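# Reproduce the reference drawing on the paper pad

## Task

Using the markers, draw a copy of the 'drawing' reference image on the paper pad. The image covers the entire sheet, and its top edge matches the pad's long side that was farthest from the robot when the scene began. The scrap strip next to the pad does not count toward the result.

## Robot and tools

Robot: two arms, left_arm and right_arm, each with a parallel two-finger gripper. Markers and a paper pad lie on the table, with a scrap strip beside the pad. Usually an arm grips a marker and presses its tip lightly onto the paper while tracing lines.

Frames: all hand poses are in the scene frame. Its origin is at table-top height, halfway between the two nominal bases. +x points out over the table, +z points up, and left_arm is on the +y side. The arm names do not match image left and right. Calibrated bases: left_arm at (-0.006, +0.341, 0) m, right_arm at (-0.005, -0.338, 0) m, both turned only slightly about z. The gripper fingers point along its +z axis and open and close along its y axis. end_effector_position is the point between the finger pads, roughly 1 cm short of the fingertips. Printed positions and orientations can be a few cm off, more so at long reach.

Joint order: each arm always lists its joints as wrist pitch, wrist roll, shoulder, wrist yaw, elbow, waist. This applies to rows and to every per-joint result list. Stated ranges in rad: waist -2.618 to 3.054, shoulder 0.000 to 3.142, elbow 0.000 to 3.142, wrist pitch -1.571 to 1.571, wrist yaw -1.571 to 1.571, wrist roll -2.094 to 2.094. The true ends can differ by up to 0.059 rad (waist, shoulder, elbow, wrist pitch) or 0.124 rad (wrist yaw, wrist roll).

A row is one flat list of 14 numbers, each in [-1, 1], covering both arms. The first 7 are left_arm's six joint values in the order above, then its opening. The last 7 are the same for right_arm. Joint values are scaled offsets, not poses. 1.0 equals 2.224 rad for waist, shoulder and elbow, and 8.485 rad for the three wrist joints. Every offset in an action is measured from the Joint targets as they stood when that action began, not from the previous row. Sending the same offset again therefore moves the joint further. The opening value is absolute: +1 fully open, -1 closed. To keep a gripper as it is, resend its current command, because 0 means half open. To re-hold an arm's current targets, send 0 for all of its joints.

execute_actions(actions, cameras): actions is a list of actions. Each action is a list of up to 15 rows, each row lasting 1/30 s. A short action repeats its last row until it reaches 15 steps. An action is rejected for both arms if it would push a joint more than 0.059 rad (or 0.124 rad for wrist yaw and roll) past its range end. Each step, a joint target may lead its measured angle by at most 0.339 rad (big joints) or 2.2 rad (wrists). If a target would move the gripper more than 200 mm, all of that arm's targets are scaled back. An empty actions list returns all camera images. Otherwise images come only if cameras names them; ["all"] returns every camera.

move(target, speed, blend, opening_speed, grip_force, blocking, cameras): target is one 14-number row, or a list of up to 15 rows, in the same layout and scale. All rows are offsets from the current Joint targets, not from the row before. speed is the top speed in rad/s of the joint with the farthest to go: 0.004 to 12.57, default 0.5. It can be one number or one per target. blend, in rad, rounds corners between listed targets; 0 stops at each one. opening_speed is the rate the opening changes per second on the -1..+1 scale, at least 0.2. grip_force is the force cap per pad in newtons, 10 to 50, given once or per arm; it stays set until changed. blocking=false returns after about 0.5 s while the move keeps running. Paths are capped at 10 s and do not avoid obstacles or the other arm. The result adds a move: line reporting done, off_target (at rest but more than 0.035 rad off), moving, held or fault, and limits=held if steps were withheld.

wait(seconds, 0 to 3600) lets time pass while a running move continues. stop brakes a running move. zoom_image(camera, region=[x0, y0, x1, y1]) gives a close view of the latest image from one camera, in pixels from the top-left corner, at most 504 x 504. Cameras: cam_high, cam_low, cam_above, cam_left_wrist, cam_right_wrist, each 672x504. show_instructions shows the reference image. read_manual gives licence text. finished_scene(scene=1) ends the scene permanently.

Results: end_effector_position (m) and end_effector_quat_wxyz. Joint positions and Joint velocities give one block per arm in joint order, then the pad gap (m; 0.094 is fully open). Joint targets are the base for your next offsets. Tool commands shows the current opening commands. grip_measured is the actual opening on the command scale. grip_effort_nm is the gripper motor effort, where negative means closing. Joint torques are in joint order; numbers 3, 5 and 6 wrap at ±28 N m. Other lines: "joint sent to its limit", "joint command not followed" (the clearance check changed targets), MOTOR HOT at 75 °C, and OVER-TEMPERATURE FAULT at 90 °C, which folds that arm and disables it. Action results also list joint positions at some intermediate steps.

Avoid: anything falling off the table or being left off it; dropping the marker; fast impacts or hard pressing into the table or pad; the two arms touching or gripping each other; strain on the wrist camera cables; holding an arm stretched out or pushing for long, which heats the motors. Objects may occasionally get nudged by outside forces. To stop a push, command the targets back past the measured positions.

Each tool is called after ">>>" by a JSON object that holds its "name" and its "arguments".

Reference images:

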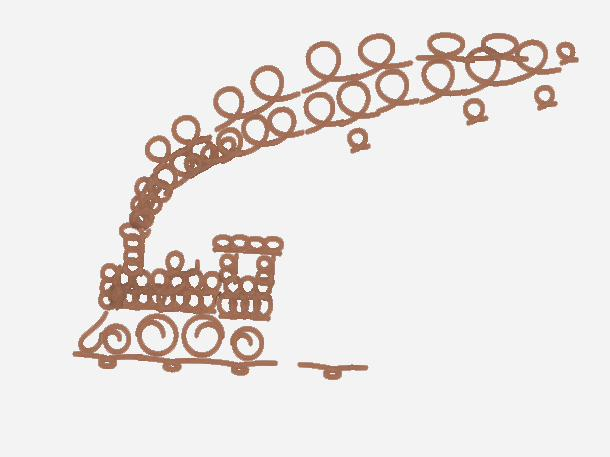

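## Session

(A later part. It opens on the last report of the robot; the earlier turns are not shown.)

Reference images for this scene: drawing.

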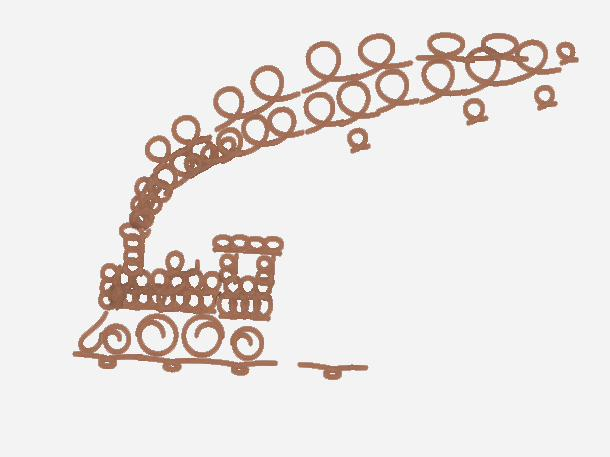

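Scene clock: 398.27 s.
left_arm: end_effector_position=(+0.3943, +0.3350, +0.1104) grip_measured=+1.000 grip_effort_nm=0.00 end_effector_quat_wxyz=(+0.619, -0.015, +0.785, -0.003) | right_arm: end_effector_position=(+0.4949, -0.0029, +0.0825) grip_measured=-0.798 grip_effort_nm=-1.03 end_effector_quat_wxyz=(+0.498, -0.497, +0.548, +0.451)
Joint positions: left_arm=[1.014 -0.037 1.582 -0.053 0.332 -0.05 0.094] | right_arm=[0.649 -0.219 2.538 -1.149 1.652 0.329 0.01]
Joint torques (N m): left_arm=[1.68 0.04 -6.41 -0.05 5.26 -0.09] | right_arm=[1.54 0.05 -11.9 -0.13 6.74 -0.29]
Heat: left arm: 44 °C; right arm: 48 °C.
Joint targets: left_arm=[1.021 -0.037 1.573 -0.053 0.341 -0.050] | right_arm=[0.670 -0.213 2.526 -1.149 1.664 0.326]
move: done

>>> {"name": "move", "arguments": {"target": [[0,0,0,0,0,0,1,-0.017443,0,0,0,0,0,-1],[0,0,0,0,0,0,1,-0.017443,0.00363,0,0,0,-0.005576,-1],[0,0,0,0,0,0,1,-0.017443,-0.000047,0,0,0,-0.008408,-1],[0,0,0,0,0,0,1,-0.017443,-0.006447,0,0,0,-0.009982,-1],[0,0,0,0,0,0,1,-0.017443,-0.017113,0,0,0,0.003147,-1],[0,0,0,0,0,0,1,-0.017443,-0.031621,0,0,0,0.007014,-1],[0,0,0,0,0,0,1,-0.017443,-0.041084,0,0,0,0.01232,-1],[0,0,0,0,0,0,1,-0.017443,-0.037666,0,0,0,0.016502,-1],[0,0,0,0,0,0,1,-0.017443,-0.032658,0,0,0,0.017671,-1],[0,0,0,0,0,0,1,-0.017443,-0.021167,0,0,0,0.004586,-1],[0,0,0,0,0,0,1,-0.017443,-0.006022,0,0,0,0.00045,-1],[0,0,0,0,0,0,1,-0.017443,0.001579,0,0,0,-0.003507,-1],[0,0,0,0,0,0,1,0.002357,0.001579,0,0,0,-0.003507,-1],[0,0,0,0,0,0,1,0.002357,-0.003111,0,0.005905,0,0.036331,-1],[0,0,0,0,0,0,1,0.002357,-0.000754,0,0.005905,0,0.027338,-1]], "speed": [0.25,0.07,0.07,0.11,0.19,0.23,0.16,0.07,0.1,0.2,0.24,0.14,0.4,0.2,0.04], "blend": [0.001,0.001,0.001,0.001,0.001,0.001,0.001,0.001,0.001,0.001,0.001,0.001,0.01,0.005,0]}}

Scene clock: 407.77 s.
left_arm: end_effector_position=(+0.3943, +0.3350, +0.1104) grip_measured=+1.000 grip_effort_nm=0.00 end_effector_quat_wxyz=(+0.619, -0.015, +0.785, -0.003) | right_arm: end_effector_position=(+0.4830, +0.0263, +0.0835) grip_measured=-0.798 grip_effort_nm=-1.03 end_effector_quat_wxyz=(+0.502, -0.508, +0.539, +0.446)
Joint positions: left_arm=[1.014 -0.037 1.582 -0.053 0.332 -0.05 0.094] | right_arm=[0.668 -0.225 2.538 -1.099 1.652 0.39 0.01]
Joint torques (N m): left_arm=[1.66 0.06 -6.45 -0.01 5.29 0.09] | right_arm=[1.57 0.05 -11.95 -0.11 6.76 -0.28]
Heat: left arm: 44 °C; right arm: 48 °C.
Joint targets: left_arm=[1.021 -0.037 1.573 -0.053 0.341 -0.050] | right_arm=[0.690 -0.220 2.526 -1.099 1.664 0.386]
move: done

>>> {"name": "move", "arguments": {"target": [[0,0,0,0,0,0,1,-0.017501,0,0,0,0,0,-1],[0,0,0,0,0,0,1,-0.017501,0.003948,0,0,0,-0.005665,-1],[0,0,0,0,0,0,1,-0.017501,0.000283,0,0,0,-0.008138,-1],[0,0,0,0,0,0,1,-0.017501,-0.005539,0,0,0,-0.009442,-1],[0,0,0,0,0,0,1,-0.017501,-0.015274,0,0,0,0.003732,-1],[0,0,0,0,0,0,1,-0.017501,-0.028497,0,0,0,0.007329,-1],[0,0,0,0,0,0,1,-0.017501,-0.037136,0,0,0,0.01205,-1],[0,0,0,0,0,0,1,-0.017501,-0.033718,0,0,0,0.015782,-1],[0,0,0,0,0,0,1,-0.017501,-0.029146,0,0,0,0.016727,-1],[0,0,0,0,0,0,1,-0.017501,-0.018668,0,0,0,0.003552,-1],[0,0,0,0,0,0,1,-0.017501,-0.004856,0,0,0,-0.00027,-1],[0,0,0,0,0,0,1,-0.017501,0.002074,0,0,0,-0.003867,-1],[0,0,0,0,0,0,1,0.001179,0.002074,0,0,0,-0.003867,-1],[0,0,0,0,0,0,1,0.001179,-0.00409,0,0.003135,0,0.027428,-1],[0,0,0,0,0,0,1,0.001179,-0.001732,0,0.003135,0,0.018435,-1]], "speed": [0.25,0.07,0.07,0.11,0.18,0.22,0.15,0.07,0.1,0.19,0.23,0.13,0.4,0.2,0.04], "blend": [0.001,0.001,0.001,0.001,0.001,0.001,0.001,0.001,0.001,0.001,0.001,0.001,0.01,0.005,0]}}

Scene clock: 416.37 s.
left_arm: end_effector_position=(+0.3943, +0.3350, +0.1104) grip_measured=+1.000 grip_effort_nm=0.00 end_effector_quat_wxyz=(+0.619, -0.015, +0.785, -0.003) | right_arm: end_effector_position=(+0.4714, +0.0472, +0.0841) grip_measured=-0.798 grip_effort_nm=-1.03 end_effector_quat_wxyz=(+0.504, -0.520, +0.528, +0.444)
Joint positions: left_arm=[1.014 -0.037 1.582 -0.053 0.332 -0.05 0.094] | right_arm=[0.678 -0.239 2.538 -1.073 1.652 0.433 0.01]
Joint torques (N m): left_arm=[1.64 0.04 -6.45 -0.06 5.27 -0.01] | right_arm=[1.59 0.05 -11.95 -0.11 6.79 -0.55]
Heat: left arm: 44 °C; right arm: 48 °C.
Joint targets: left_arm=[1.021 -0.037 1.573 -0.053 0.341 -0.050] | right_arm=[0.700 -0.234 2.526 -1.072 1.664 0.427]
move: done

>>> {"name": "move", "arguments": {"target": [[0,0,0,0,0,0,1,-0.017466,0,0,0,0,0,-1],[0,0,0,0,0,0,1,-0.017466,0.003901,0,0,0,-0.005531,-1],[0,0,0,0,0,0,1,-0.017466,0.000271,0,0,0,-0.007644,-1],[0,0,0,0,0,0,1,-0.017466,-0.00482,0,0,0,-0.008723,-1],[0,0,0,0,0,0,1,-0.017466,-0.013318,0,0,0,0.004406,-1],[0,0,0,0,0,0,1,-0.017466,-0.024879,0,0,0,0.007554,-1],[0,0,0,0,0,0,1,-0.017466,-0.032422,0,0,0,0.011691,-1],[0,0,0,0,0,0,1,-0.017466,-0.029004,0,0,0,0.014838,-1],[0,0,0,0,0,0,1,-0.017466,-0.025021,0,0,0,0.015647,-1],[0,0,0,0,0,0,1,-0.017466,-0.015863,0,0,0,0.002518,-1],[0,0,0,0,0,0,1,-0.017466,-0.003783,0,0,0,-0.000809,-1],[0,0,0,0,0,0,1,-0.017466,0.002275,0,0,0,-0.003957,-1],[0,0,0,0,0,0,1,0.001179,0.002275,0,0,0,-0.003957,-1],[0,0,0,0,0,0,1,0.001179,-0.003347,0,0.001897,0,0.029991,-1],[0,0,0,0,0,0,1,0.001179,-0.00099,0,0.001897,0,0.020998,-1]], "speed": [0.25,0.07,0.07,0.1,0.16,0.2,0.14,0.07,0.09,0.17,0.2,0.12,0.4,0.2,0.04], "blend": [0.001,0.001,0.001,0.001,0.001,0.001,0.001,0.001,0.001,0.001,0.001,0.001,0.01,0.005,0]}}

Scene clock: 424.73 s.
left_arm: end_effector_position=(+0.3943, +0.3350, +0.1104) grip_measured=+1.000 grip_effort_nm=0.00 end_effector_quat_wxyz=(+0.619, -0.015, +0.785, -0.003) | right_arm: end_effector_position=(+0.4570, +0.0678, +0.0851) grip_measured=-0.798 grip_effort_nm=-1.03 end_effector_quat_wxyz=(+0.502, -0.532, +0.516, +0.446)
Joint positions: left_arm=[1.014 -0.037 1.582 -0.053 0.332 -0.05 0.094] | right_arm=[0.688 -0.248 2.538 -1.057 1.652 0.478 0.01]
Joint torques (N m): left_arm=[1.67 0.01 -6.46 -0.01 5.27 0.08] | right_arm=[1.59 0.05 -11.96 -0.1 6.79 -0.32]
Heat: left arm: 44 °C; right arm: 49 °C.
Joint targets: left_arm=[1.021 -0.037 1.573 -0.053 0.341 -0.050] | right_arm=[0.710 -0.243 2.526 -1.056 1.664 0.474]
move: done

>>> {"name": "move", "arguments": {"target": [[0,0,0,0,0,0,1,-0.017985,0,0,0,0,0,-1],[0,0,0,0,0,0,1,-0.017985,0.004019,0,0,0,-0.005531,-1],[0,0,0,0,0,0,1,-0.017985,0.000412,0,0,0,-0.007464,-1],[0,0,0,0,0,0,1,-0.017985,-0.004313,0,0,0,-0.008453,-1],[0,0,0,0,0,0,1,-0.017985,-0.012198,0,0,0,0.004631,-1],[0,0,0,0,0,0,1,-0.017985,-0.022935,0,0,0,0.007599,-1],[0,0,0,0,0,0,1,-0.017985,-0.029935,0,0,0,0.011421,-1],[0,0,0,0,0,0,1,-0.017985,-0.026517,0,0,0,0.014299,-1],[0,0,0,0,0,0,1,-0.017985,-0.022805,0,0,0,0.015018,-1],[0,0,0,0,0,0,1,-0.017985,-0.014319,0,0,0,0.001933,-1],[0,0,0,0,0,0,1,-0.017985,-0.003111,0,0,0,-0.001214,-1],[0,0,0,0,0,0,1,-0.017985,0.00251,0,0,0,-0.004092,-1],[0,0,0,0,0,0,1,0.000589,0.00251,0,0,0,-0.004092,-1],[0,0,0,0,0,0,1,0.000589,-0.003382,0,0.001732,0,0.023022,-1],[0,0,0,0,0,0,1,0.000589,-0.001025,0,0.001732,0,0.014029,-1]], "speed": [0.25,0.07,0.07,0.1,0.16,0.2,0.14,0.07,0.09,0.17,0.2,0.12,0.4,0.2,0.04], "blend": [0.001,0.001,0.001,0.001,0.001,0.001,0.001,0.001,0.001,0.001,0.001,0.001,0.01,0.005,0]}}

Scene clock: 433.13 s.
left_arm: end_effector_position=(+0.3943, +0.3350, +0.1104) grip_measured=+1.000 grip_effort_nm=0.00 end_effector_quat_wxyz=(+0.619, -0.015, +0.785, -0.003) | right_arm: end_effector_position=(+0.4458, +0.0831, +0.0854) grip_measured=-0.798 grip_effort_nm=-1.03 end_effector_quat_wxyz=(-0.501, +0.540, -0.507, -0.447)
Joint positions: left_arm=[1.014 -0.037 1.582 -0.053 0.332 -0.05 0.094] | right_arm=[0.693 -0.256 2.538 -1.043 1.652 0.511 0.01]
Joint torques (N m): left_arm=[1.66 0.03 -6.32 -0.05 5.31 0.01] | right_arm=[1.6 0.05 -11.96 -0.09 6.79 -0.61]
Heat: left arm: 44 °C; right arm: 49 °C.
Joint targets: left_arm=[1.021 -0.037 1.573 -0.053 0.341 -0.050] | right_arm=[0.715 -0.251 2.526 -1.041 1.664 0.505]
move: done

>>> {"name": "move", "arguments": {"target": [[0,0,0,0,0,0,1,-0.017961,0,0,0,0,0,-1],[0,0,0,0,0,0,1,-0.017961,0.004101,0,0,0,-0.005486,-1],[0,0,0,0,0,0,1,-0.017961,0.000507,0,0,0,-0.007284,-1],[0,0,0,0,0,0,1,-0.017961,-0.003288,0,0,0,-0.008138,-1],[0,0,0,0,0,0,1,-0.017961,-0.011102,0,0,0,0.004901,-1],[0,0,0,0,0,0,1,-0.017961,-0.020978,0,0,0,0.007644,-1],[0,0,0,0,0,0,1,-0.017961,-0.027413,0,0,0,0.011151,-1],[0,0,0,0,0,0,1,-0.017961,-0.023995,0,0,0,0.013804,-1],[0,0,0,0,0,0,1,-0.017961,-0.020589,0,0,0,0.014433,-1],[0,0,0,0,0,0,1,-0.017961,-0.012776,0,0,0,0.001394,-1],[0,0,0,0,0,0,1,-0.017961,-0.002463,0,0,0,-0.001529,-1],[0,0,0,0,0,0,1,-0.017961,0.002711,0,0,0,-0.004182,-1],[0,0,0,0,0,0,1,0,0.002711,0,0,0,-0.004182,-1],[0,0,0,0,0,0,1,0,-0.011632,0,-0.006895,0,-0.00598,-1],[0,0,0,0,0,0,1,0,-0.013989,0,-0.008002,0,-0.014973,-1]], "speed": [0.25,0.07,0.07,0.1,0.15,0.18,0.12,0.07,0.08,0.15,0.19,0.11,0.4,0.2,0.04], "blend": [0.001,0.001,0.001,0.001,0.001,0.001,0.001,0.001,0.001,0.001,0.001,0.001,0.01,0.005,0]}}

Scene clock: 442.87 s.
left_arm: end_effector_position=(+0.3943, +0.3350, +0.1104) grip_measured=+1.000 grip_effort_nm=0.00 end_effector_quat_wxyz=(+0.619, -0.015, +0.785, -0.003) | right_arm: end_effector_position=(+0.4510, +0.0677, +0.0872) grip_measured=-0.798 grip_effort_nm=-1.03 end_effector_quat_wxyz=(-0.523, +0.567, -0.471, -0.427)
Joint positions: left_arm=[1.014 -0.037 1.582 -0.053 0.332 -0.05 0.094] | right_arm=[0.694 -0.364 2.538 -1.094 1.652 0.477 0.01]
Joint torques (N m): left_arm=[1.68 0.05 -6.63 -0.05 5.26 -0.13] | right_arm=[1.57 -0.08 -11.95 -0.26 6.78 -0.46]
Heat: left arm: 44 °C; right arm: 49 °C.
Joint targets: left_arm=[1.021 -0.037 1.573 -0.053 0.341 -0.050] | right_arm=[0.715 -0.370 2.526 -1.109 1.664 0.472]
move: done

>>> {"name": "move", "arguments": {"target": [[0,0,0,0,0,0,1,-0.020083,0,0,0,0,0,-1],[0,0,0,0,0,0,1,-0.021956,-0.002027,0,-0.004997,0,-0.016142,-1],[0,0,0,0,0,0,1,-0.004125,-0.002027,0,-0.004997,0,-0.016142,-1],[0,0,0,0,0,0,1,-0.004125,0.001567,0,-0.000542,0,-0.005935,-1],[0,0,0,0,0,0,1,-0.004125,-0.00079,0,-0.0035,0,-0.014928,-1],[0,0,0,0,0,0,1,-0.021355,-0.00079,0,-0.0035,0,-0.014928,-1],[0,0,0,0,0,0,1,-0.021992,-0.002051,0,-0.005091,0,-0.02536,-1],[0,0,0,0,0,0,1,-0.022463,-0.002369,0,-0.006246,0,-0.032599,-1],[0,0,0,0,0,0,1,-0.022687,-0.002534,0,-0.006812,0,-0.040737,-1],[0,0,0,0,0,0,1,-0.023689,-0.003253,0,-0.009146,0,-0.049011,-1],[0,0,0,0,0,0,1,-0.024926,-0.00416,0,-0.011892,0,-0.057689,-1],[0,0,0,0,0,0,1,-0.006482,-0.00416,0,-0.011892,0,-0.057689,-1],[0,0,0,0,0,0,1,-0.006482,-0.000955,0,-0.00891,0,-0.047527,-1],[0,0,0,0,0,0,1,-0.006482,-0.003312,0,-0.011844,0,-0.05652,-1]], "speed": [0.25,0.08,0.4,0.1,0.04,0.25,0.07,0.05,0.05,0.05,0.06,0.4,0.1,0.04], "blend": [0.001,0.001,0.01,0.005,0,0.001,0.002,0.002,0.002,0.002,0.001,0.01,0.005,0]}}

Scene clock: 451.93 s.
left_arm: end_effector_position=(+0.3943, +0.3350, +0.1104) grip_measured=+1.000 grip_effort_nm=0.00 end_effector_quat_wxyz=(+0.619, -0.015, +0.785, -0.003) | right_arm: end_effector_position=(+0.4788, +0.0092, +0.0831) grip_measured=-0.798 grip_effort_nm=-1.03 end_effector_quat_wxyz=(+0.521, -0.555, +0.486, +0.429)
Joint positions: left_arm=[1.014 -0.037 1.582 -0.053 0.332 -0.05 0.094] | right_arm=[0.64 -0.393 2.538 -1.193 1.652 0.352 0.01]
Joint torques (N m): left_arm=[1.66 0.05 -6.53 -0.04 5.24 0.03] | right_arm=[1.5 -0.06 -11.89 -0.3 6.72 -0.54]
Heat: left arm: 44 °C; right arm: 49 °C.
Joint targets: left_arm=[1.021 -0.037 1.573 -0.053 0.341 -0.050] | right_arm=[0.660 -0.398 2.526 -1.210 1.664 0.346]
move: done

>>> {"name": "move", "arguments": {"target": [[0,0,0,0,0,0,1,-0.018421,0,0,0,0,0,-1],[0,0,0,0,0,0,1,-0.019764,-0.001886,0,-0.002722,0,-0.015872,-1],[0,0,0,0,0,0,1,-0.021497,-0.003276,0,-0.006034,0,-0.027833,-1],[0,0,0,0,0,0,1,-0.023371,-0.004832,0,-0.009263,0,-0.041906,-1],[0,0,0,0,0,0,1,-0.025351,-0.006494,0,-0.012351,0,-0.054137,-1],[0,0,0,0,0,0,1,-0.004714,-0.006494,0,-0.012351,0,-0.054137,-1],[0,0,0,0,0,0,1,-0.004714,-0.006494,0,-0.012351,0,-0.15,-1]], "speed": [0.25,0.07,0.06,0.07,0.06,0.4,0.4], "blend": [0.001,0.002,0.002,0.002,0.001,0.01,0], "cameras": ["cam_above"]}}

>>> {"name": "zoom_image", "arguments": {"camera": "cam_above", "region": [250, 130, 490, 240]}}

Scene clock: 462.93 s.
left_arm: end_effector_position=(+0.3943, +0.3350, +0.1104) grip_measured=+1.000 grip_effort_nm=0.00 end_effector_quat_wxyz=(+0.619, -0.015, +0.785, -0.003) | right_arm: end_effector_position=(+0.5484, -0.1670, +0.0833) grip_measured=-0.798 grip_effort_nm=-1.03 end_effector_quat_wxyz=(+0.574, -0.494, +0.542, +0.365)
Joint positions: left_arm=[1.014 -0.037 1.582 -0.053 0.332 -0.05 0.094] | right_arm=[0.602 -0.448 2.538 -1.301 1.652 0.01 0.01]
Joint torques (N m): left_arm=[1.68 0.03 -6.69 -0.04 5.3 -0.1] | right_arm=[1.43 -0.06 -11.84 -0.29 6.64 0.31]
Heat: left arm: 44 °C; right arm: 49 °C.
Joint targets: left_arm=[1.021 -0.037 1.573 -0.053 0.341 -0.050] | right_arm=[0.620 -0.453 2.526 -1.315 1.664 0.012]
move: done

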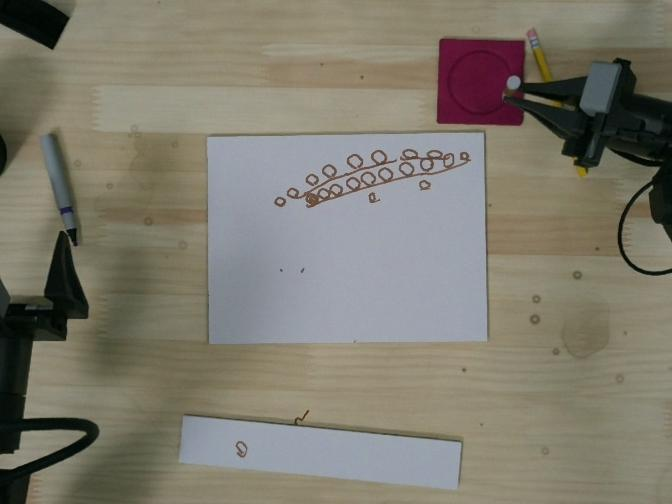

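Scaled by 2.100 from the camera's image (finer frame: 960x720).

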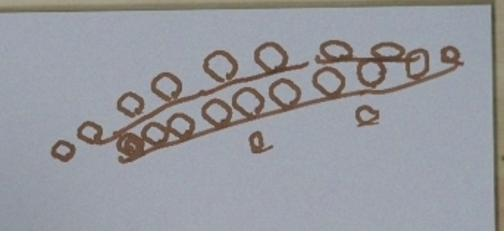

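>>> {"name": "zoom_image", "arguments": {"camera": "cam_above", "region": [265, 145, 365, 215]}}

Scaled by 5.040 from the camera's image (finer frame: 960x720).

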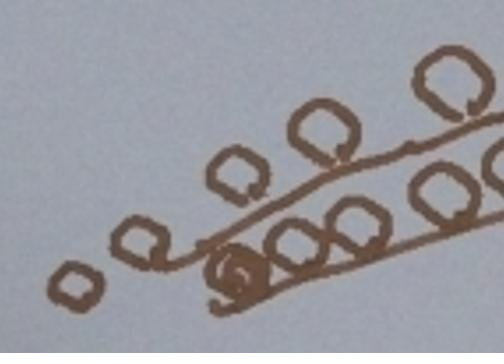

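>>> {"name": "zoom_image", "arguments": {"camera": "cam_above", "region": [272, 175, 332, 215]}}

Scaled by 8.400 from the camera's image (finer frame: 960x720).

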